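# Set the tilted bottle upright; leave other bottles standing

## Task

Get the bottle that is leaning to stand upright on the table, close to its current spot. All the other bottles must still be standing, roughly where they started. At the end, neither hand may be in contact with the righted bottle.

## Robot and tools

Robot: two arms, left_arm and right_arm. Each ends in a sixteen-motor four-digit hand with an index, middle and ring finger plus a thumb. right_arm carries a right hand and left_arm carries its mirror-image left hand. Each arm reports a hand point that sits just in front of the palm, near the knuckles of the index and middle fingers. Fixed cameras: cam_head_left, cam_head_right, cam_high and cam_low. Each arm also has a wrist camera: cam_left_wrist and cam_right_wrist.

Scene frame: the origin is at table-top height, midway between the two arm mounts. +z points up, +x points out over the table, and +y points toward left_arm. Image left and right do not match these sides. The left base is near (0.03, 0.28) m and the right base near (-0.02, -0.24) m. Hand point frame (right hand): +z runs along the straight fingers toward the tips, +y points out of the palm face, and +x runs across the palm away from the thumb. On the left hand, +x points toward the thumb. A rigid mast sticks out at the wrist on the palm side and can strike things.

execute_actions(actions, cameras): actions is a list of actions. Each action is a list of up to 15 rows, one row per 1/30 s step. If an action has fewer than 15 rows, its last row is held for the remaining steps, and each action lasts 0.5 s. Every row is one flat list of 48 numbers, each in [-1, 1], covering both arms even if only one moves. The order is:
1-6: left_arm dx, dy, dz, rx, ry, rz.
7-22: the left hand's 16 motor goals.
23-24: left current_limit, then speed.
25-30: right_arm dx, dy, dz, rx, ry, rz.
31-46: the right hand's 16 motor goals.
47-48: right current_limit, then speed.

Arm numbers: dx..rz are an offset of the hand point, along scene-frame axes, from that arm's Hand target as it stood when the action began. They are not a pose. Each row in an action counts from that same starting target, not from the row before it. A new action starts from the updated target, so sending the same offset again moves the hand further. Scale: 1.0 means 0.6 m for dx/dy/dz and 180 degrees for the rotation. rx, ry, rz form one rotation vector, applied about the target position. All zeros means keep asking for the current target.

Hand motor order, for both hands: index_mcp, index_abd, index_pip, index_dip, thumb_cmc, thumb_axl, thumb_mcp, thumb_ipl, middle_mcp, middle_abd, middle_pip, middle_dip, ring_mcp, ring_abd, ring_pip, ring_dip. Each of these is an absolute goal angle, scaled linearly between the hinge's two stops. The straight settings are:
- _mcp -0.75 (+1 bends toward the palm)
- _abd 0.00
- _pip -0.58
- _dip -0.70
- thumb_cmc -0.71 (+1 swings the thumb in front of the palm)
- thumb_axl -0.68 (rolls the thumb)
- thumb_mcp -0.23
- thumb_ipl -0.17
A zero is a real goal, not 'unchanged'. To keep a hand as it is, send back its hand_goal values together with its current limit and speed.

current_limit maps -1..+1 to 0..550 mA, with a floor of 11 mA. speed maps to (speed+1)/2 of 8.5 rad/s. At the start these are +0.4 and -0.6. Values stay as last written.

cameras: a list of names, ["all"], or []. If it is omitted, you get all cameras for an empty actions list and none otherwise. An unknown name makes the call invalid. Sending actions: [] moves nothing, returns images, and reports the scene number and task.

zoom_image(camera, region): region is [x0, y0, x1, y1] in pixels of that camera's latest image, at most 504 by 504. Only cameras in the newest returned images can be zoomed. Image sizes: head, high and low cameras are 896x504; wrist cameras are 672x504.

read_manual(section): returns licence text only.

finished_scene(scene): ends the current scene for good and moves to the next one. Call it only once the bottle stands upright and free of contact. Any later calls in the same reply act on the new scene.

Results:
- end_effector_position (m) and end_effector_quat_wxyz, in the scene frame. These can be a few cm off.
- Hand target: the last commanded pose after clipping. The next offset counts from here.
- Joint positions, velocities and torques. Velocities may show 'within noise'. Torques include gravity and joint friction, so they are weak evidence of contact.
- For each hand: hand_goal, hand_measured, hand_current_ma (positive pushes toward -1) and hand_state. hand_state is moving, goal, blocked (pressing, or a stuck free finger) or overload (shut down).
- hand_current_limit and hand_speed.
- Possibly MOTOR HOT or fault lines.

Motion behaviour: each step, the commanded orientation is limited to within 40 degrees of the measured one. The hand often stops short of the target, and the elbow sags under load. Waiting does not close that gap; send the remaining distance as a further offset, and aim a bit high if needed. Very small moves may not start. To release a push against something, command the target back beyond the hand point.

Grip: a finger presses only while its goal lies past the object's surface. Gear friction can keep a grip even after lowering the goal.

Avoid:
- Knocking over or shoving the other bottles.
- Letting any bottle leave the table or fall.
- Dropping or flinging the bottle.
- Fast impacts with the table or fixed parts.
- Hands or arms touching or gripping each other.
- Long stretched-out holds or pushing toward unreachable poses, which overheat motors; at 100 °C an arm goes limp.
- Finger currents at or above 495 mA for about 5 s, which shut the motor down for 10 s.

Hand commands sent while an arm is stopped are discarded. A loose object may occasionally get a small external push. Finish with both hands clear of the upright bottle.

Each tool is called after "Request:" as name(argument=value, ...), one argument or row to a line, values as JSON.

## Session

Request:
execute_actions(
  actions=[],
)

Request:
zoom_image(
  camera="cam_head_left",
  region=[180, 130, 480, 370],
)

Request:
zoom_image(
  camera="cam_head_left",
  region=[460, 130, 760, 370],
)

Request:
zoom_image(
  camera="cam_head_right",
  region=[230, 130, 530, 370],
)

Request:
zoom_image(
  camera="cam_head_right",
  region=[510, 130, 810, 370],
)

Request:
zoom_image(
  camera="cam_high",
  region=[100, 80, 400, 320],
)

Request:
zoom_image(
  camera="cam_high",
  region=[380, 50, 680, 290],
)

Scene clock: 0.00 s.
left_arm: end_effector_position=(+0.4907, +0.7739, +0.1668) hand_goal=(-0.754, +0.000, -0.576, -0.696, -0.714, -0.678, -0.226, -0.168, -0.754, +0.000, -0.576, -0.696, -0.754, +0.000, -0.576, -0.696) hand_measured=(-0.754, +0.000, -0.576, -0.696, -0.714, -0.678, -0.226, -0.168, -0.754, +0.000, -0.576, -0.696, -0.754, +0.000, -0.576, -0.696) hand_current_ma=(+0, +0, +0, +0, +0, +0, +0, +0, +0, +0, +0, +0, +0, +0, +0, +0) hand_state=(goal, goal, goal, goal, goal, overload, goal, goal, goal, goal, goal, goal, goal, goal, goal, goal) hand_current_limit=0.40 hand_speed=-0.60 end_effector_quat_wxyz=(-0.112, +0.918, +0.380, -0.015) | right_arm: end_effector_position=(+0.0132, -0.6596, +0.2472) hand_goal=(-0.754, +0.000, -0.576, -0.696, -0.714, -0.678, -0.226, -0.168, -0.754, +0.000, -0.576, -0.696, -0.754, +0.000, -0.576, -0.696) hand_measured=(-0.754, +0.000, -0.576, -0.696, -0.714, -0.678, -0.226, -0.168, -0.754, +0.000, -0.576, -0.696, -0.754, +0.000, -0.576, -0.696) hand_current_ma=(+0, +0, +0, +0, +0, +0, +0, +0, +0, +0, +0, +0, +0, +0, +0, +0) hand_state=(goal, goal, goal, goal, goal, goal, goal, goal, goal, goal, goal, goal, goal, goal, goal, goal) hand_current_limit=0.40 hand_speed=-0.60 end_effector_quat_wxyz=(+0.613, +0.673, +0.286, -0.298)
Joint positions: left_arm=[0.868 2.046 2.007 -1.45 -0.211 1.685] | right_arm=[-1.618 1.343 0.211 1.061 0.043 -0.852]
Joint velocities: within noise
Joint torques (N m): no reading
Heat: left arm: hottest elbow 37 °C; right arm: hottest shoulder 33 °C.
Hand target: left_arm +0.4956, +0.7800, +0.1804; -0.119, +0.917, +0.381, -0.001 | right_arm +0.0132, -0.6634, +0.2546; +0.620, +0.667, +0.283, -0.301
camera_calibration:
cam_left_wrist: T_world_to_cam=[[-0.985397, -0.129388, 0.110691, 0.532209], [0.0246191, 0.534978, 0.844507, -0.614446], [-0.168486, 0.8349, -0.52398, -0.352166], [0, 0, 0, 1]] pos_world=[0.480229, 0.691599, 0.275465]
cam_right_wrist: T_world_to_cam=[[-0.0158458, -0.0151301, 0.99976, -0.227888], [-0.666814, 0.745224, 0.000709288, 0.456942], [-0.745055, -0.666643, -0.0218976, -0.302307], [0, 0, 0, 1]] pos_world=[0.0758488, -0.545503, 0.22089]

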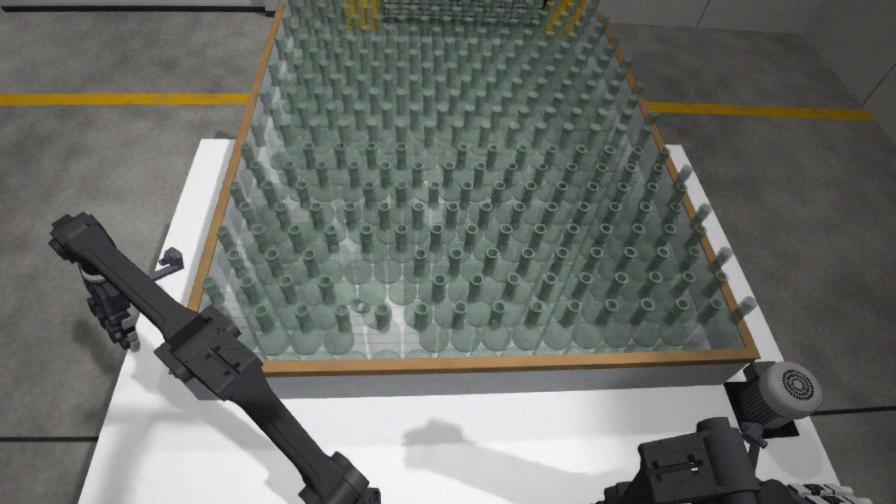

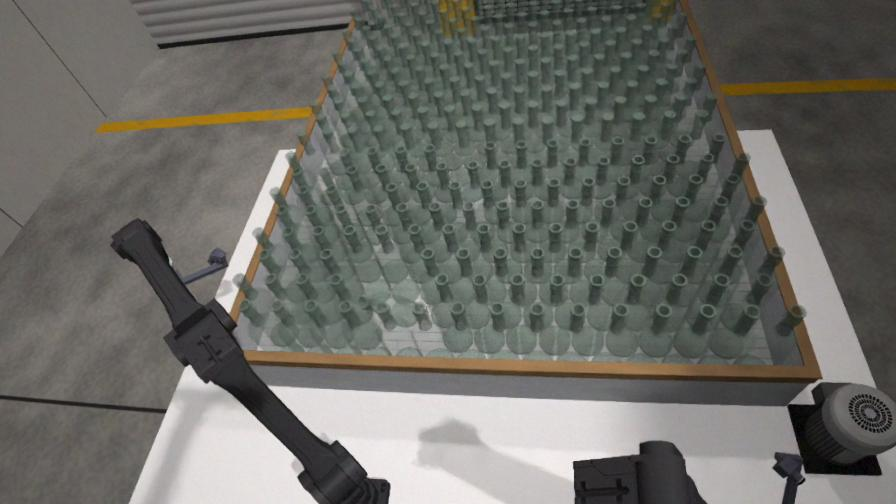

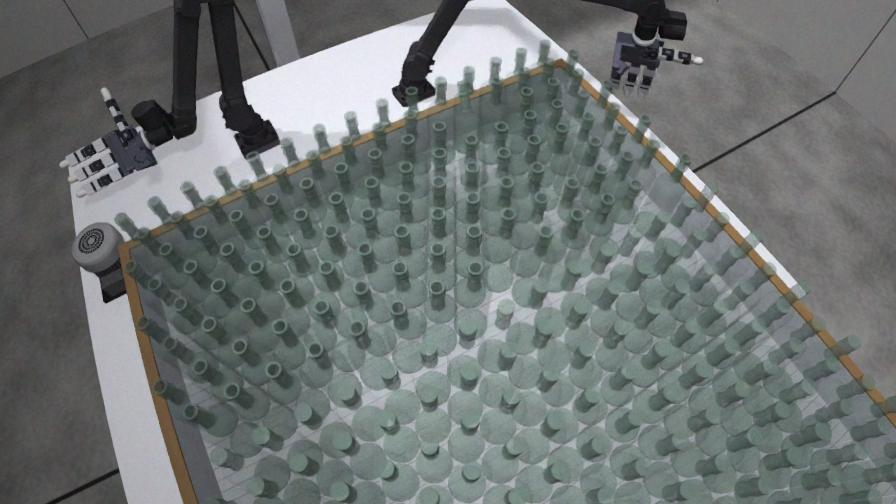

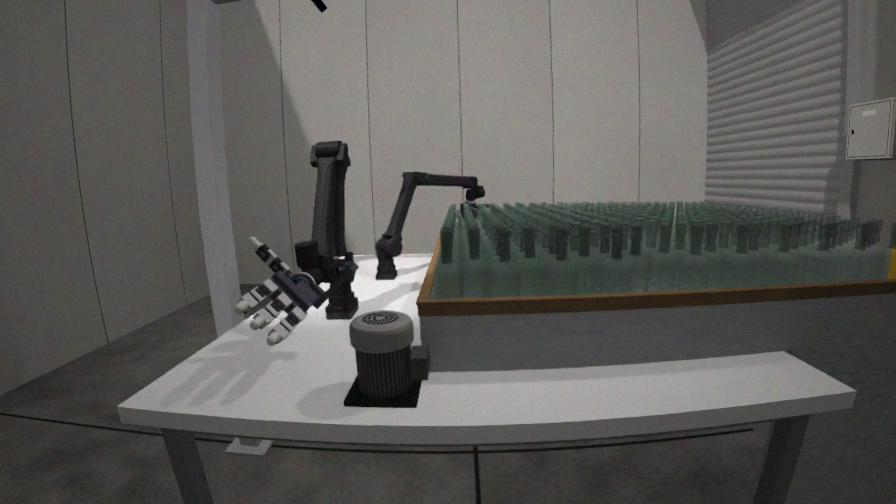

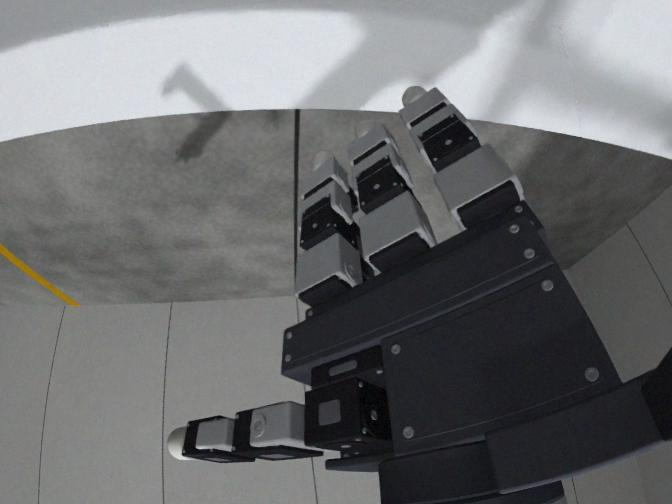

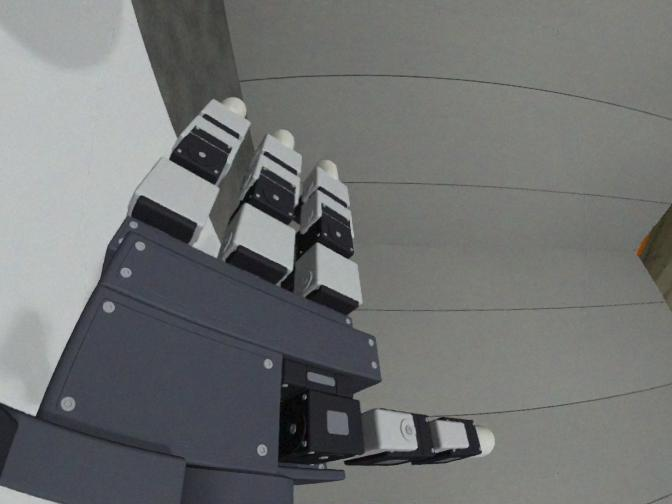

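Scaled by 1.680 from the camera's 896x504 image, which has a finer 1280x720 frame.

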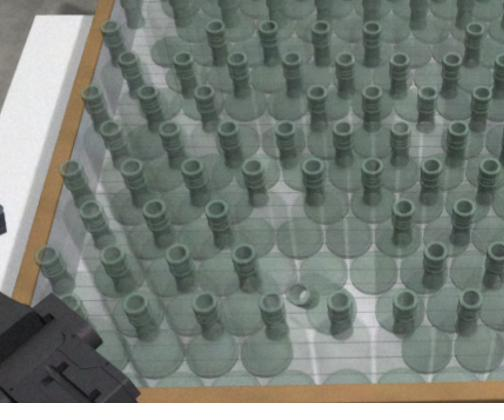

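Scaled by 1.680 from the camera's 896x504 image, which has a finer 1280x720 frame.

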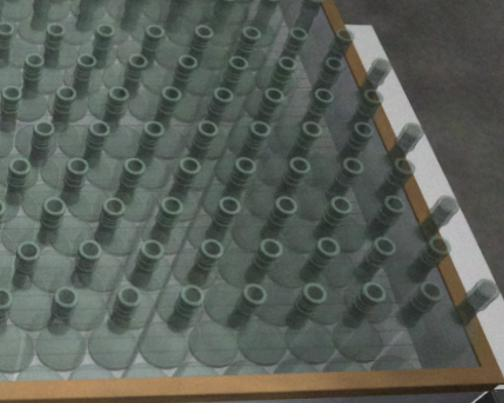

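Scaled by 1.680 from the camera's 896x504 image, which has a finer 1280x720 frame.

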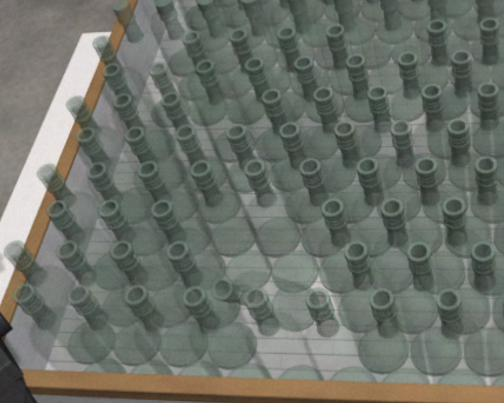

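Scaled by 1.680 from the camera's 896x504 image, which has a finer 1280x720 frame.

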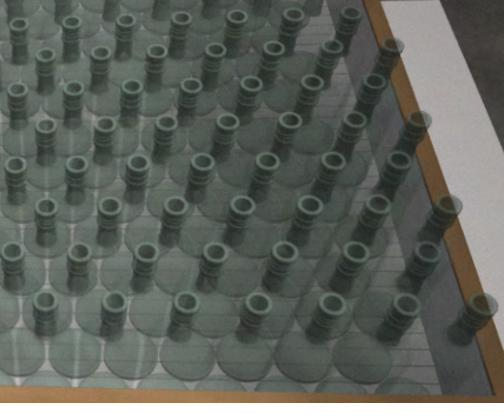

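Scaled by 1.680 from the camera's 896x504 image, which has a finer 1280x720 frame.

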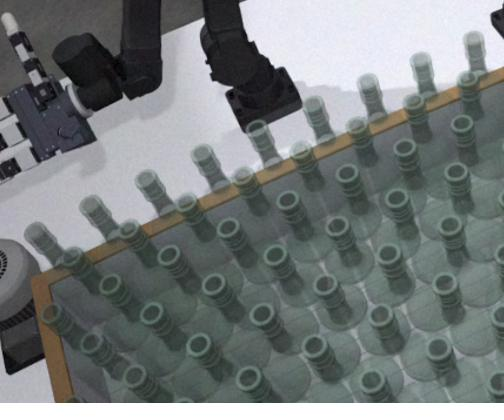

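Scaled by 1.680 from the camera's 896x504 image, which has a finer 1280x720 frame.

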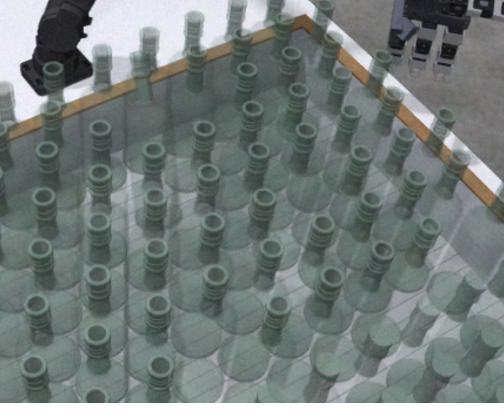

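Request:
zoom_image(
  camera="cam_head_left",
  region=[310, 260, 410, 350],
)

Request:
zoom_image(
  camera="cam_head_right",
  region=[320, 250, 440, 350],
)

Request:
zoom_image(
  camera="cam_high",
  region=[420, 60, 540, 160],
)

Scaled by 5.040 from the camera's 896x504 image, which has a finer 1280x720 frame.

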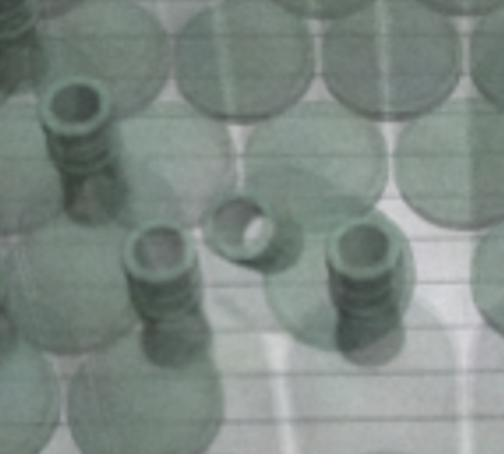

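Scaled by 4.200 from the camera's 896x504 image, which has a finer 1280x720 frame.

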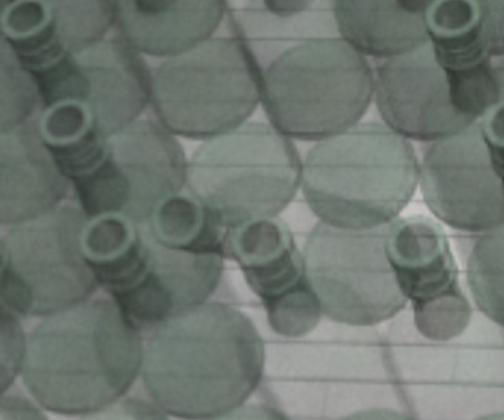

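Scaled by 4.200 from the camera's 896x504 image, which has a finer 1280x720 frame.

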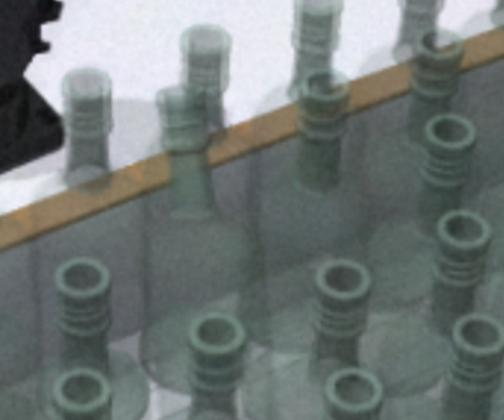

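Request:
execute_actions(
  actions=[
    [[0,0,0.15,0,0,0,-0.75,0,-0.58,-0.7,-0.71,-0.68,-0.23,-0.17,0.35,0,0.6,0.1,0.35,0,0.6,0.1,0.4,-0.6,0,0,0,0,0,0,-0.75,0,-0.58,-0.7,-0.71,-0.68,-0.23,-0.17,-0.75,0,-0.58,-0.7,-0.75,0,-0.58,-0.7,0.4,-0.6]],
    [[-0.1,-0.05,0.2,-0.027,-0.051,0.044,-0.75,0,-0.58,-0.7,-0.71,-0.68,-0.23,-0.17,0.35,0,0.6,0.1,0.35,0,0.6,0.1,0.4,-0.6,0,0,0,0,0,0,-0.75,0,-0.58,-0.7,-0.71,-0.68,-0.23,-0.17,-0.75,0,-0.58,-0.7,-0.75,0,-0.58,-0.7,0.4,-0.6]],
    [[-0.12,-0.2,0.15,-0.027,-0.051,0.044,-0.75,0,-0.58,-0.7,-0.71,-0.68,-0.23,-0.17,0.35,0,0.6,0.1,0.35,0,0.6,0.1,0.4,-0.6,0,0,0,0,0,0,-0.75,0,-0.58,-0.7,-0.71,-0.68,-0.23,-0.17,-0.75,0,-0.58,-0.7,-0.75,0,-0.58,-0.7,0.4,-0.6]],
    [[-0.1,-0.25,0,-0.027,-0.051,0.044,-0.75,0,-0.58,-0.7,-0.71,-0.68,-0.23,-0.17,0.35,0,0.6,0.1,0.35,0,0.6,0.1,0.4,-0.6,0,0,0,0,0,0,-0.75,0,-0.58,-0.7,-0.71,-0.68,-0.23,-0.17,-0.75,0,-0.58,-0.7,-0.75,0,-0.58,-0.7,0.4,-0.6]],
    [[-0.1,-0.25,-0.03,-0.027,-0.051,0.044,-0.75,0,-0.58,-0.7,-0.71,-0.68,-0.23,-0.17,0.35,0,0.6,0.1,0.35,0,0.6,0.1,0.4,-0.6,0,0,0,0,0,0,-0.75,0,-0.58,-0.7,-0.71,-0.68,-0.23,-0.17,-0.75,0,-0.58,-0.7,-0.75,0,-0.58,-0.7,0.4,-0.6]],
    [[-0.04,-0.17,0,-0.027,-0.051,0.044,-0.75,0,-0.58,-0.7,-0.71,-0.68,-0.23,-0.17,0.35,0,0.6,0.1,0.35,0,0.6,0.1,0.4,-0.6,0,0,0,0,0,0,-0.75,0,-0.58,-0.7,-0.71,-0.68,-0.23,-0.17,-0.75,0,-0.58,-0.7,-0.75,0,-0.58,-0.7,0.4,-0.6]],
  ],
  cameras=["cam_head_left","cam_head_right","cam_high","cam_left_wrist"],
)

Scene clock: 227.40 s.
left_arm: end_effector_position=(+0.2198, +0.2309, +0.4574) hand_goal=(-0.750, +0.000, -0.580, -0.700, -0.710, -0.680, -0.230, -0.170, +0.350, +0.000, +0.600, +0.100, +0.350, +0.000, +0.600, +0.100) hand_measured=(-0.754, +0.000, -0.580, -0.698, -0.714, -0.678, -0.226, -0.168, +0.338, +0.000, +0.598, +0.098, +0.340, +0.000, +0.598, +0.098) hand_current_ma=(-3, +0, +0, +1, -2, +0, +4, +1, -11, +0, -1, -1, -8, +0, +0, -1) hand_state=(goal, goal, goal, goal, goal, overload, goal, goal, goal, goal, goal, goal, goal, goal, goal, goal) hand_current_limit=0.40 hand_speed=-0.60 end_effector_quat_wxyz=(+0.342, +0.757, +0.533, +0.161) | right_arm: end_effector_position=(+0.0132, -0.6596, +0.2472) hand_goal=(-0.750, +0.000, -0.580, -0.700, -0.710, -0.680, -0.230, -0.170, -0.750, +0.000, -0.580, -0.700, -0.750, +0.000, -0.580, -0.700) hand_measured=(-0.758, +0.000, -0.580, -0.698, -0.718, -0.678, -0.228, -0.168, -0.758, +0.000, -0.578, -0.698, -0.758, +0.000, -0.578, -0.698) hand_current_ma=(-10, +0, +0, +2, -10, +2, +3, +2, -10, +0, +1, +2, -9, +0, +1, +2) hand_state=(goal, goal, goal, goal, goal, goal, goal, goal, goal, goal, goal, goal, goal, goal, goal, goal) hand_current_limit=0.40 hand_speed=-0.60 end_effector_quat_wxyz=(+0.613, +0.673, +0.286, -0.298)
Joint positions: left_arm=[0.262 0.356 1.086 -1.702 0.528 0.462] | right_arm=[-1.618 1.343 0.211 1.061 0.043 -0.852]
Joint torques (N m): left_arm=[0.85 5.13 9.25 1.62 0.36 -0.04] | right_arm=[-0.21 -4.6 7.15 2.96 0.03 0.04]
Heat: left arm: hottest elbow 44 °C; right arm: hottest elbow 36 °C.
Hand target: left_arm +0.2196, +0.2279, +0.4625; +0.228, +0.671, +0.666, +0.231 | right_arm +0.0132, -0.6634, +0.2546; +0.620, +0.667, +0.283, -0.301
Off the commanded pose: left_arm 0.006 m, 24 deg | right_arm 0.008 m, 1 deg.
joint sent to its limit (left arm) — joint 4 (wrist pitch), lower limit. The joint targets are off in orientation, not in position.
camera_calibration:
cam_left_wrist: T_world_to_cam=[[-0.743483, -0.589231, -0.316291, 0.41111], [-0.642618, 0.760401, 0.0939745, -0.12477], [0.185135, 0.273123, -0.943996, 0.451869], [0, 0, 0, 1]] pos_world=[0.141817, 0.213699, 0.568319]
Images, in order (width x height): cam_head_left 896x504, cam_head_right 896x504, cam_high 896x504, cam_left_wrist 672x504.

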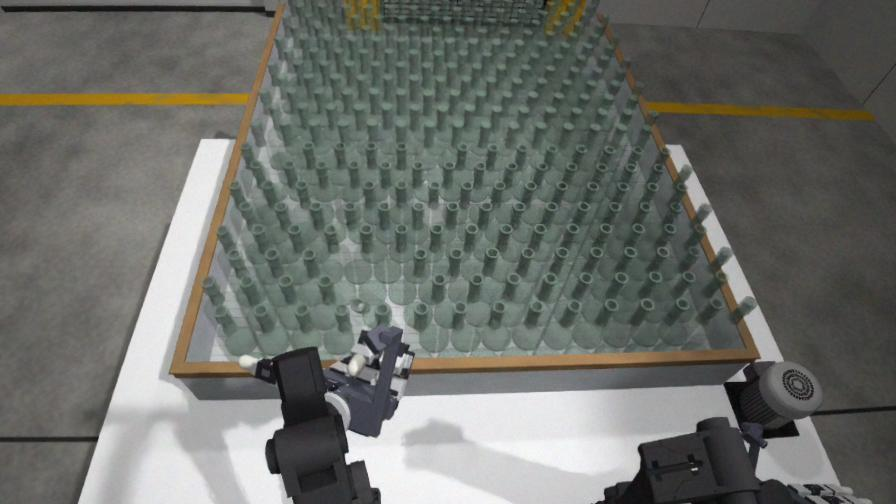

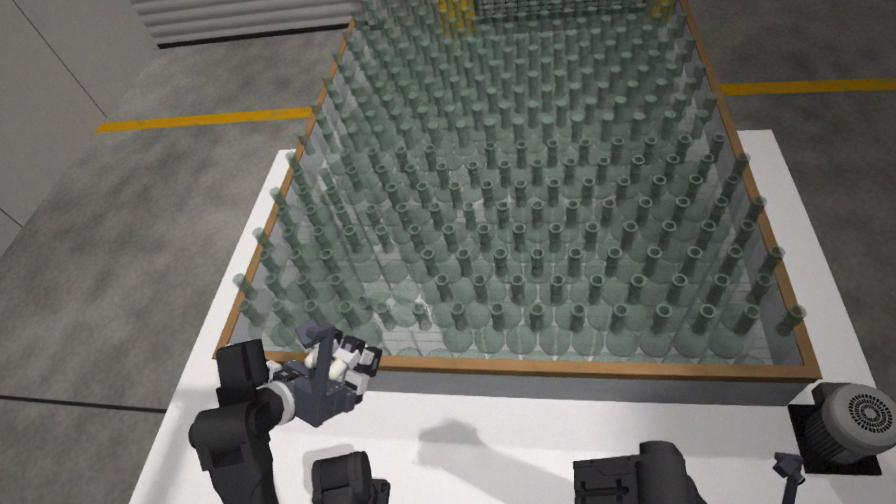

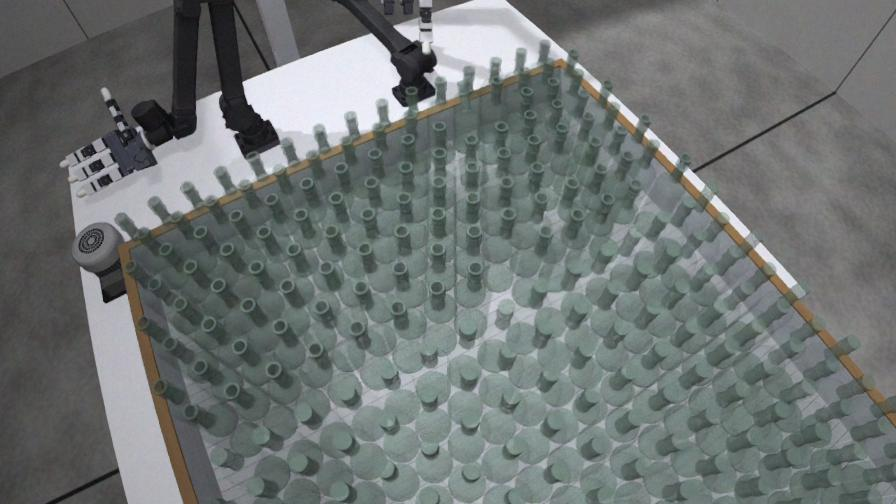

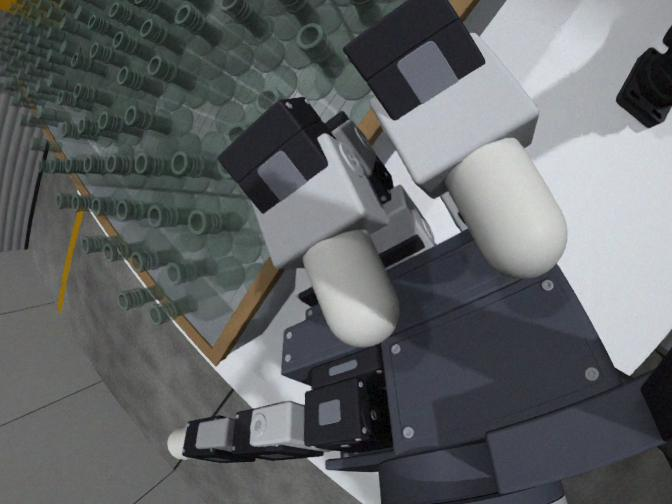

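Request:
execute_actions(
  actions=[
    [[0.15,0,-0.03,0,0,0,-0.75,0,-0.58,-0.7,-0.71,-0.68,-0.23,-0.17,0.35,0,0.6,0.1,0.35,0,0.6,0.1,0.4,-0.6,0,0,0,0,0,0,-0.75,0,-0.58,-0.7,-0.71,-0.68,-0.23,-0.17,-0.75,0,-0.58,-0.7,-0.75,0,-0.58,-0.7,0.4,-0.6]],
  ],
  cameras=["cam_head_left","cam_head_right","cam_high","cam_left_wrist"],
)

Request:
zoom_image(
  camera="cam_head_left",
  region=[310, 260, 430, 370],
)

Request:
zoom_image(
  camera="cam_head_right",
  region=[300, 250, 440, 370],
)

Request:
zoom_image(
  camera="cam_high",
  region=[420, 40, 540, 140],
)

Scene clock: 245.97 s.
left_arm: end_effector_position=(+0.3066, +0.2324, +0.4301) hand_goal=(-0.750, +0.000, -0.580, -0.700, -0.710, -0.680, -0.230, -0.170, +0.350, +0.000, +0.600, +0.100, +0.350, +0.000, +0.600, +0.100) hand_measured=(-0.756, +0.000, -0.580, -0.698, -0.716, -0.678, -0.226, -0.168, +0.338, +0.000, +0.598, +0.098, +0.340, +0.000, +0.598, +0.098) hand_current_ma=(-4, +0, +0, +1, -3, +0, +4, +1, -11, +0, +0, -1, -7, +0, +0, -1) hand_state=(goal, goal, goal, goal, goal, overload, goal, goal, goal, goal, goal, goal, goal, goal, goal, goal) hand_current_limit=0.40 hand_speed=-0.60 end_effector_quat_wxyz=(+0.263, +0.720, +0.615, +0.184) | right_arm: end_effector_position=(+0.0132, -0.6596, +0.2472) hand_goal=(-0.750, +0.000, -0.580, -0.700, -0.710, -0.680, -0.230, -0.170, -0.750, +0.000, -0.580, -0.700, -0.750, +0.000, -0.580, -0.700) hand_measured=(-0.758, +0.000, -0.580, -0.698, -0.718, -0.678, -0.228, -0.168, -0.758, +0.000, -0.578, -0.698, -0.758, +0.000, -0.578, -0.698) hand_current_ma=(-10, +0, +0, +2, -10, +2, +3, +2, -10, +0, +1, +2, -9, +0, +1, +2) hand_state=(goal, goal, goal, goal, goal, goal, goal, goal, goal, goal, goal, goal, goal, goal, goal, goal) hand_current_limit=0.40 hand_speed=-0.60 end_effector_quat_wxyz=(+0.613, +0.673, +0.286, -0.298)
Joint positions: left_arm=[-0.366 0.54 1.053 -1.431 -0.055 -0.169] | right_arm=[-1.618 1.343 0.211 1.061 0.043 -0.852]
Joint torques (N m): left_arm=[1.08 1.79 11.54 2.56 -0.28 -0.08] | right_arm=[-0.21 -4.6 7.15 2.97 0.02 0.04]
Heat: left arm: hottest elbow 44 °C; right arm: hottest elbow 36 °C.
Hand target: left_arm +0.3096, +0.2279, +0.4446; +0.228, +0.671, +0.666, +0.232 | right_arm +0.0132, -0.6634, +0.2546; +0.620, +0.667, +0.283, -0.301
Off the commanded pose: left_arm 0.015 m, 11 deg | right_arm 0.008 m, 1 deg.
camera_calibration:
cam_left_wrist: T_world_to_cam=[[-0.639179, -0.703353, -0.311038, 0.460177], [-0.768511, 0.599399, 0.223855, -0.0474314], [0.028987, 0.382119, -0.923658, 0.423372], [0, 0, 0, 1]] pos_world=[0.245412, 0.190319, 0.544801]
Images, in order (width x height): cam_head_left 896x504, cam_head_right 896x504, cam_high 896x504, cam_left_wrist 672x504.

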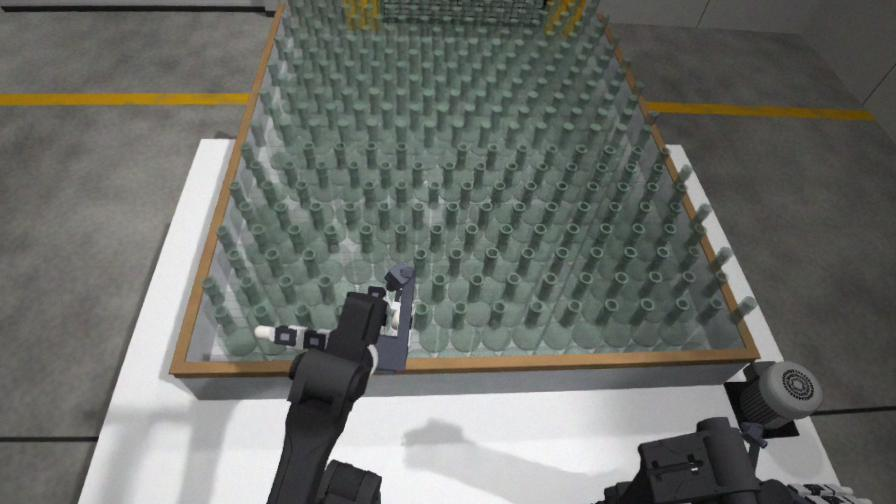

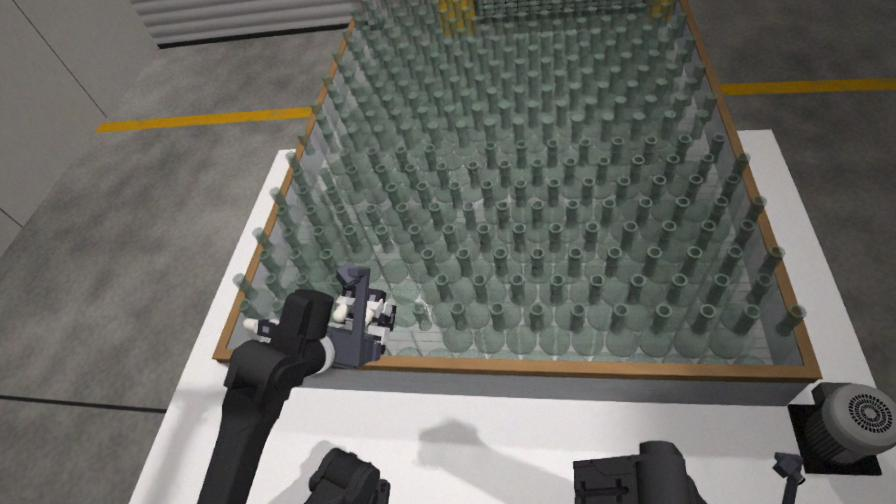

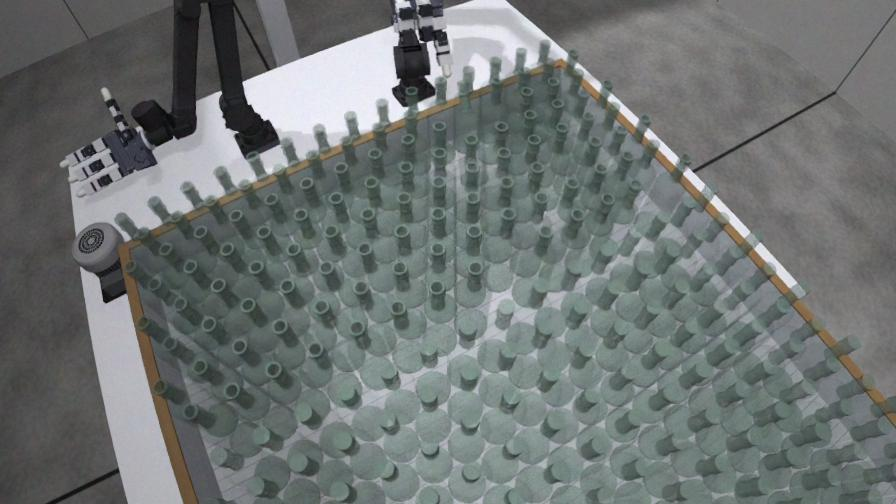

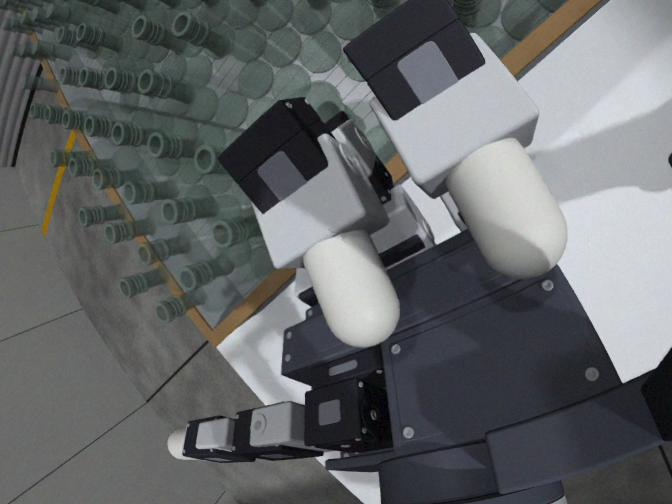

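Scaled by 4.200 from the camera's 896x504 image, which has a finer 1280x720 frame.

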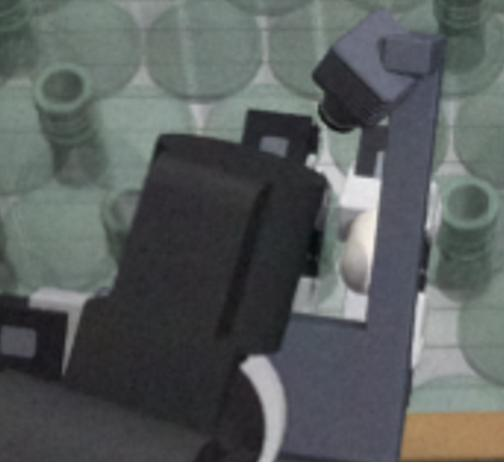

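Scaled by 3.600 from the camera's 896x504 image, which has a finer 1280x720 frame.

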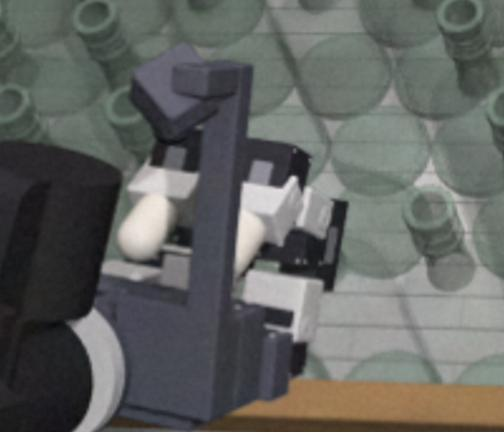

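Scaled by 4.200 from the camera's 896x504 image, which has a finer 1280x720 frame.

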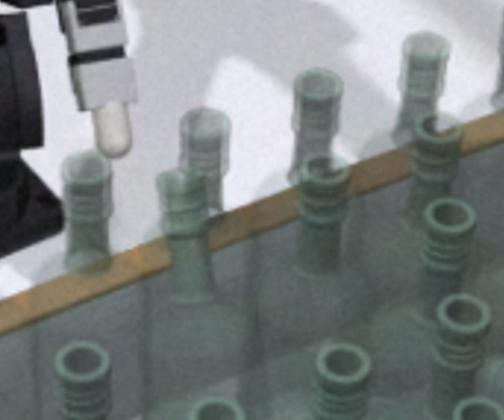

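Request:
execute_actions(
  actions=[
    [[0,0.005,-0.01,0,0,0,-0.75,0,-0.58,-0.7,-0.71,-0.68,-0.23,-0.17,0.35,0,0.6,0.1,0.35,0,0.6,0.1,0.4,-0.6,0,0,0,0,0,0,-0.75,0,-0.58,-0.7,-0.71,-0.68,-0.23,-0.17,-0.75,0,-0.58,-0.7,-0.75,0,-0.58,-0.7,0.4,-0.6]],
    [[0.015,0,-0.025,0,0,0,-0.75,0,-0.58,-0.7,-0.71,-0.68,-0.23,-0.17,0.35,0,0.6,0.1,0.35,0,0.6,0.1,0.4,-0.6,0,0,0,0,0,0,-0.75,0,-0.58,-0.7,-0.71,-0.68,-0.23,-0.17,-0.75,0,-0.58,-0.7,-0.75,0,-0.58,-0.7,0.4,-0.6]],
  ],
  cameras=["cam_high","cam_head_left"],
)

Request:
zoom_image(
  camera="cam_high",
  region=[420, 40, 540, 140],
)

Scene clock: 266.13 s.
left_arm: end_effector_position=(+0.3148, +0.2290, +0.4208) hand_goal=(-0.750, +0.000, -0.580, -0.700, -0.710, -0.680, -0.230, -0.170, +0.350, +0.000, +0.600, +0.100, +0.350, +0.000, +0.600, +0.100) hand_measured=(-0.756, +0.000, -0.580, -0.698, -0.716, -0.678, -0.226, -0.168, +0.338, +0.000, +0.598, +0.098, +0.340, +0.000, +0.598, +0.098) hand_current_ma=(-4, +0, +0, +1, -3, +0, +4, +1, -11, +0, +0, -1, -7, +0, +0, -1) hand_state=(goal, goal, goal, goal, goal, overload, goal, goal, goal, goal, goal, goal, goal, goal, goal, goal) hand_current_limit=0.40 hand_speed=-0.60 end_effector_quat_wxyz=(+0.222, +0.681, +0.659, +0.231) | right_arm: end_effector_position=(+0.0132, -0.6596, +0.2472) hand_goal=(-0.750, +0.000, -0.580, -0.700, -0.710, -0.680, -0.230, -0.170, -0.750, +0.000, -0.580, -0.700, -0.750, +0.000, -0.580, -0.700) hand_measured=(-0.758, +0.000, -0.580, -0.698, -0.718, -0.678, -0.228, -0.168, -0.758, +0.000, -0.578, -0.698, -0.758, +0.000, -0.578, -0.698) hand_current_ma=(-10, +0, +0, +2, -10, +2, +3, +2, -10, +0, +1, +2, -9, +0, +1, +2) hand_state=(goal, goal, goal, goal, goal, goal, goal, goal, goal, goal, goal, goal, goal, goal, goal, goal) hand_current_limit=0.40 hand_speed=-0.60 end_effector_quat_wxyz=(+0.613, +0.673, +0.286, -0.298)
Joint positions: left_arm=[-0.607 0.603 1.042 -1.444 -0.343 -0.45] | right_arm=[-1.618 1.343 0.211 1.061 0.043 -0.852]
Joint torques (N m): left_arm=[2.78 1.03 9.57 2.36 -0.4 -0.06] | right_arm=[-0.21 -4.6 7.15 2.96 0.02 0.04]
Heat: left arm: hottest elbow 44 °C; right arm: hottest elbow 36 °C.
Hand target: left_arm +0.3187, +0.2309, +0.4234; +0.228, +0.671, +0.666, +0.231 | right_arm +0.0132, -0.6634, +0.2546; +0.620, +0.667, +0.283, -0.301
Off the commanded pose: left_arm 0.005 m, 2 deg | right_arm 0.008 m, 1 deg.
Images, in order (width x height): cam_head_left 896x504, cam_high 896x504.

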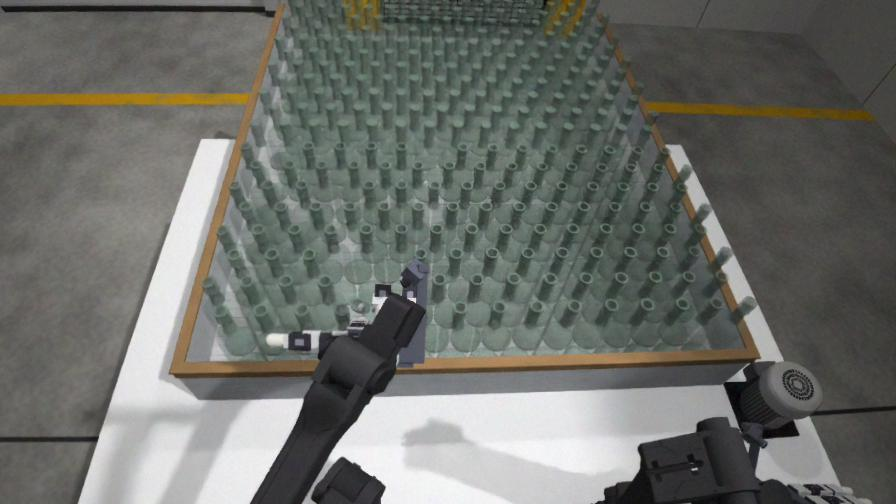

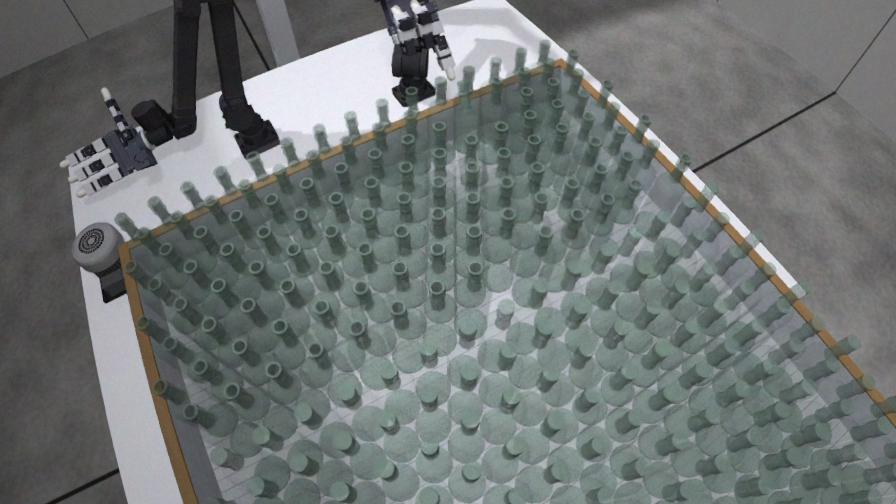

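Scaled by 4.200 from the camera's 896x504 image, which has a finer 1280x720 frame.

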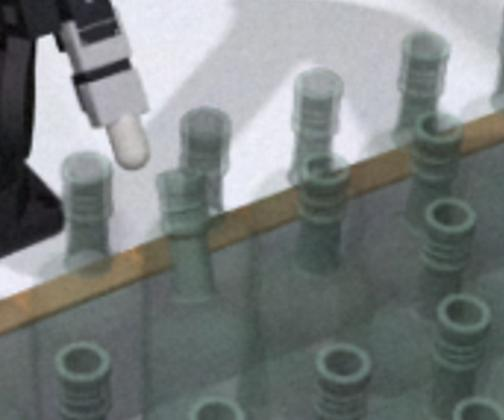

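Request:
execute_actions(
  actions=[
    [[0.033,0.002,-0.038,0,0,0,-0.75,0,-0.58,-0.7,-0.71,-0.68,-0.23,-0.17,0.35,0,0.6,0.1,0.35,0,0.6,0.1,0.4,-0.6,0,0,0,0,0,0,-0.75,0,-0.58,-0.7,-0.71,-0.68,-0.23,-0.17,-0.75,0,-0.58,-0.7,-0.75,0,-0.58,-0.7,0.4,-0.6]],
    [[0.022,0.002,-0.03,0,0,0,-0.75,0,-0.58,-0.7,-0.71,-0.68,-0.23,-0.17,0.35,0,0.6,0.1,0.35,0,0.6,0.1,0.4,-0.6,0,0,0,0,0,0,-0.75,0,-0.58,-0.7,-0.71,-0.68,-0.23,-0.17,-0.75,0,-0.58,-0.7,-0.75,0,-0.58,-0.7,0.4,-0.6]],
  ],
  cameras=["cam_high","cam_head_left"],
)

Request:
zoom_image(
  camera="cam_high",
  region=[420, 40, 540, 140],
)

Request:
zoom_image(
  camera="cam_head_left",
  region=[310, 250, 430, 350],
)

Scene clock: 275.47 s.
left_arm: end_effector_position=(+0.3475, +0.2317, +0.3775) hand_goal=(-0.750, +0.000, -0.580, -0.700, -0.710, -0.680, -0.230, -0.170, +0.350, +0.000, +0.600, +0.100, +0.350, +0.000, +0.600, +0.100) hand_measured=(-0.756, +0.000, -0.580, -0.698, -0.716, -0.678, -0.226, -0.168, +0.338, +0.000, +0.598, +0.098, +0.340, +0.000, +0.598, +0.098) hand_current_ma=(-4, +0, +0, +1, -3, +0, +4, +1, -11, +0, +0, -1, -7, +0, +0, -1) hand_state=(goal, goal, goal, goal, goal, overload, goal, goal, goal, goal, goal, goal, goal, goal, goal, goal) hand_current_limit=0.40 hand_speed=-0.60 end_effector_quat_wxyz=(+0.222, +0.675, +0.666, +0.227) | right_arm: end_effector_position=(+0.0132, -0.6596, +0.2472) hand_goal=(-0.750, +0.000, -0.580, -0.700, -0.710, -0.680, -0.230, -0.170, -0.750, +0.000, -0.580, -0.700, -0.750, +0.000, -0.580, -0.700) hand_measured=(-0.758, +0.000, -0.580, -0.698, -0.718, -0.678, -0.228, -0.168, -0.758, +0.000, -0.578, -0.698, -0.758, +0.000, -0.578, -0.698) hand_current_ma=(-10, +0, +0, +2, -10, +2, +3, +2, -10, +0, +1, +2, -9, +0, +1, +2) hand_state=(goal, goal, goal, goal, goal, goal, goal, goal, goal, goal, goal, goal, goal, goal, goal, goal) hand_current_limit=0.40 hand_speed=-0.60 end_effector_quat_wxyz=(+0.613, +0.673, +0.286, -0.298)
Joint positions: left_arm=[-0.487 0.629 0.927 -1.276 -0.276 -0.367] | right_arm=[-1.618 1.343 0.211 1.061 0.043 -0.852]
Joint torques (N m): left_arm=[3.08 0.21 10.25 2.47 -0.3 0.11] | right_arm=[-0.21 -4.6 7.15 2.96 0.03 0.04]
Heat: left arm: hottest elbow 44 °C; right arm: hottest elbow 36 °C.
Hand target: left_arm +0.3517, +0.2332, +0.3825; +0.228, +0.672, +0.666, +0.231 | right_arm +0.0132, -0.6634, +0.2546; +0.620, +0.667, +0.283, -0.301
Off the commanded pose: left_arm 0.007 m, 1 deg | right_arm 0.008 m, 1 deg.
Images, in order (width x height): cam_head_left 896x504, cam_high 896x504.

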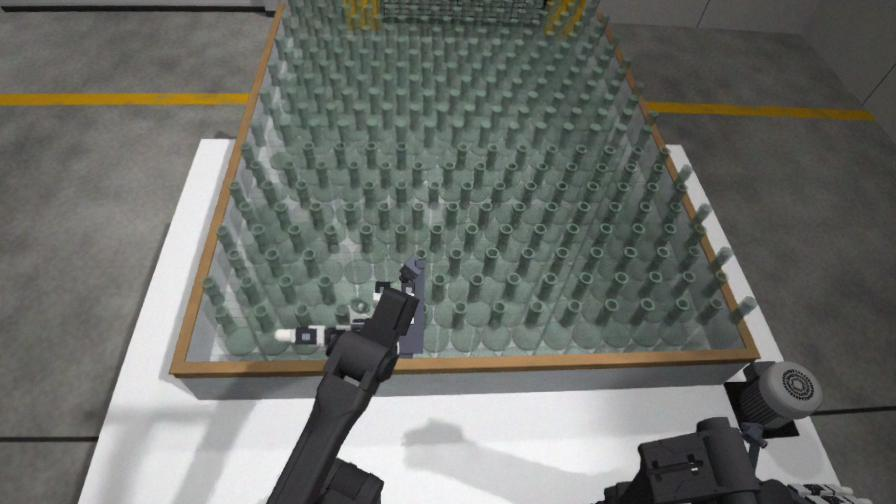

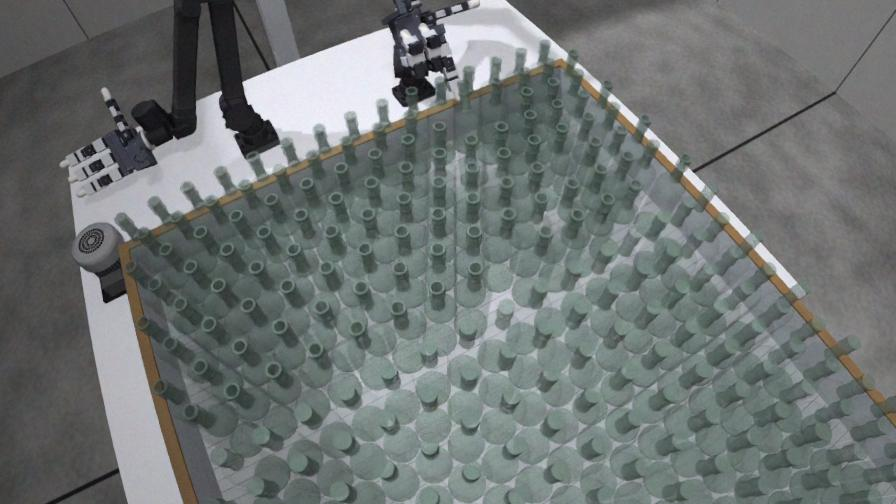

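Scaled by 4.200 from the camera's 896x504 image, which has a finer 1280x720 frame.

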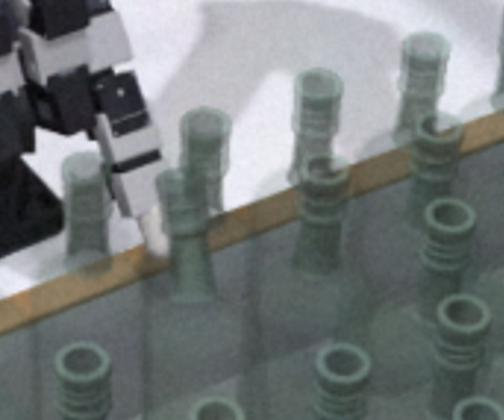

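Scaled by 4.200 from the camera's 896x504 image, which has a finer 1280x720 frame.

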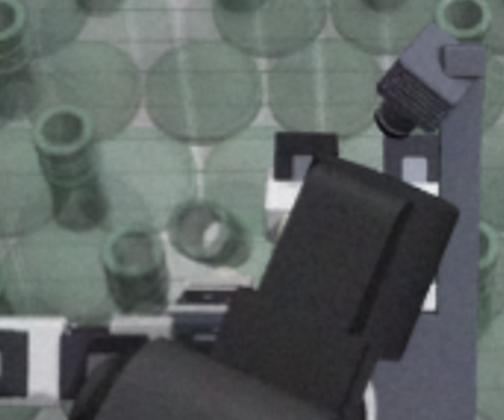

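Request:
execute_actions(
  actions=[
    [[0.01,0.014,0,0,0,0,-0.75,0,-0.58,-0.7,-0.71,-0.68,-0.23,-0.17,0.35,0,0.6,0.1,0.35,0,0.6,0.1,0.4,-0.6,0,0,0,0,0,0,-0.75,0,-0.58,-0.7,-0.71,-0.68,-0.23,-0.17,-0.75,0,-0.58,-0.7,-0.75,0,-0.58,-0.7,0.4,-0.6]],
    [[0.01,0,0,0,0,0,-0.75,0,-0.58,-0.7,-0.71,-0.68,-0.23,-0.17,0.35,0,0.6,0.1,0.35,0,0.6,0.1,0.4,-0.6,0,0,0,0,0,0,-0.75,0,-0.58,-0.7,-0.71,-0.68,-0.23,-0.17,-0.75,0,-0.58,-0.7,-0.75,0,-0.58,-0.7,0.4,-0.6]],
  ],
  cameras=["cam_high","cam_head_left"],
)

Request:
zoom_image(
  camera="cam_high",
  region=[420, 40, 540, 140],
)

Request:
zoom_image(
  camera="cam_head_left",
  region=[310, 250, 430, 350],
)

Scene clock: 309.10 s.
left_arm: end_effector_position=(+0.3584, +0.2394, +0.3762) hand_goal=(-0.750, +0.000, -0.580, -0.700, -0.710, -0.680, -0.230, -0.170, +0.350, +0.000, +0.600, +0.100, +0.350, +0.000, +0.600, +0.100) hand_measured=(-0.756, +0.002, -0.580, -0.698, -0.716, -0.678, -0.226, -0.168, +0.338, +0.000, +0.598, +0.098, +0.340, +0.000, +0.598, +0.098) hand_current_ma=(-5, +1, +0, +0, -3, +0, +4, +1, -11, +0, +0, -1, -7, +0, +0, -1) hand_state=(goal, goal, goal, goal, goal, overload, goal, goal, goal, goal, goal, goal, goal, goal, goal, goal) hand_current_limit=0.40 hand_speed=-0.60 end_effector_quat_wxyz=(+0.222, +0.675, +0.666, +0.225) | right_arm: end_effector_position=(+0.0132, -0.6596, +0.2472) hand_goal=(-0.750, +0.000, -0.580, -0.700, -0.710, -0.680, -0.230, -0.170, -0.750, +0.000, -0.580, -0.700, -0.750, +0.000, -0.580, -0.700) hand_measured=(-0.758, +0.000, -0.580, -0.698, -0.718, -0.678, -0.228, -0.168, -0.758, +0.000, -0.578, -0.698, -0.758, +0.000, -0.578, -0.698) hand_current_ma=(-10, +0, +0, +2, -10, +2, +3, +2, -10, +0, +1, +2, -9, +0, +1, +2) hand_state=(goal, goal, goal, goal, goal, goal, goal, goal, goal, goal, goal, goal, goal, goal, goal, goal) hand_current_limit=0.40 hand_speed=-0.60 end_effector_quat_wxyz=(+0.613, +0.673, +0.286, -0.298)
Joint positions: left_arm=[-0.414 0.644 0.927 -1.247 -0.231 -0.305] | right_arm=[-1.618 1.343 0.211 1.061 0.043 -0.852]
Joint torques (N m): left_arm=[3.14 -0.26 10.56 2.52 -0.33 0.12] | right_arm=[-0.21 -4.6 7.15 2.96 0.02 0.04]
Heat: left arm: hottest elbow 45 °C; right arm: hottest elbow 36 °C.
Hand target: left_arm +0.3637, +0.2417, +0.3825; +0.228, +0.671, +0.666, +0.231 | right_arm +0.0132, -0.6634, +0.2546; +0.620, +0.667, +0.283, -0.301
Off the commanded pose: left_arm 0.009 m, 1 deg | right_arm 0.008 m, 1 deg.
Images, in order (width x height): cam_head_left 896x504, cam_high 896x504.

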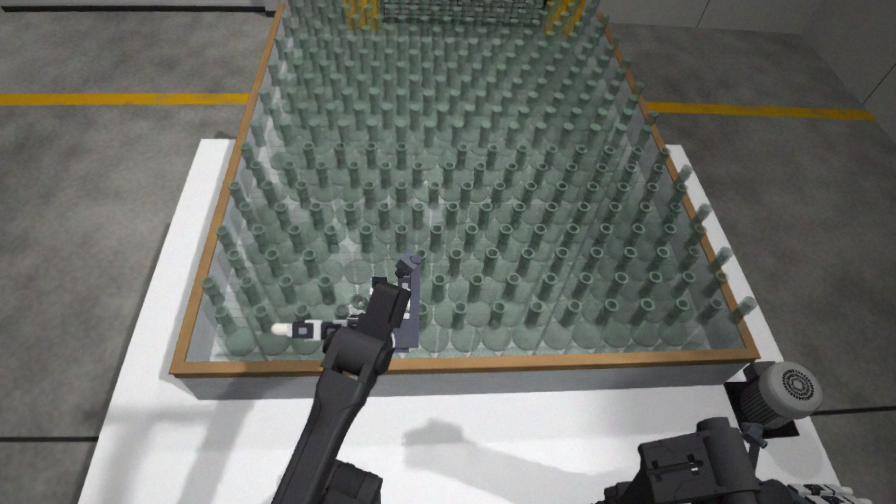

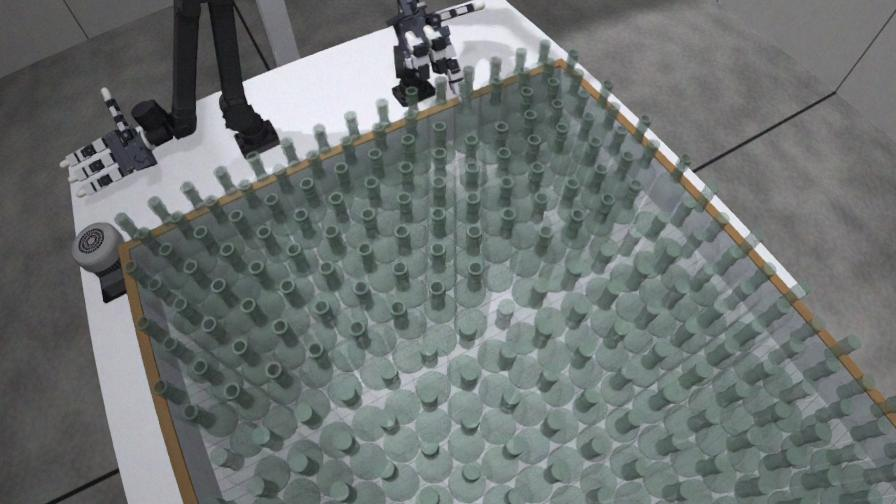

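Scaled by 4.200 from the camera's 896x504 image, which has a finer 1280x720 frame.

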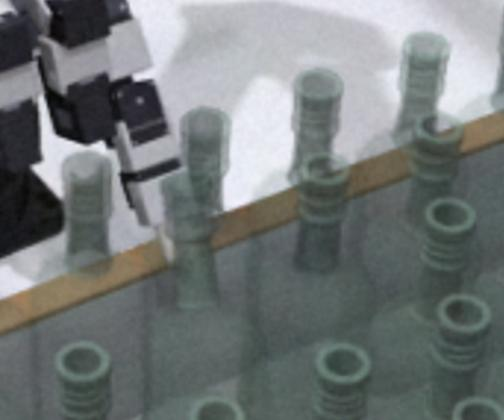

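Scaled by 4.200 from the camera's 896x504 image, which has a finer 1280x720 frame.

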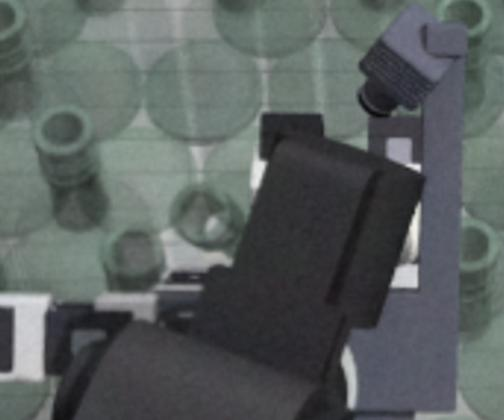

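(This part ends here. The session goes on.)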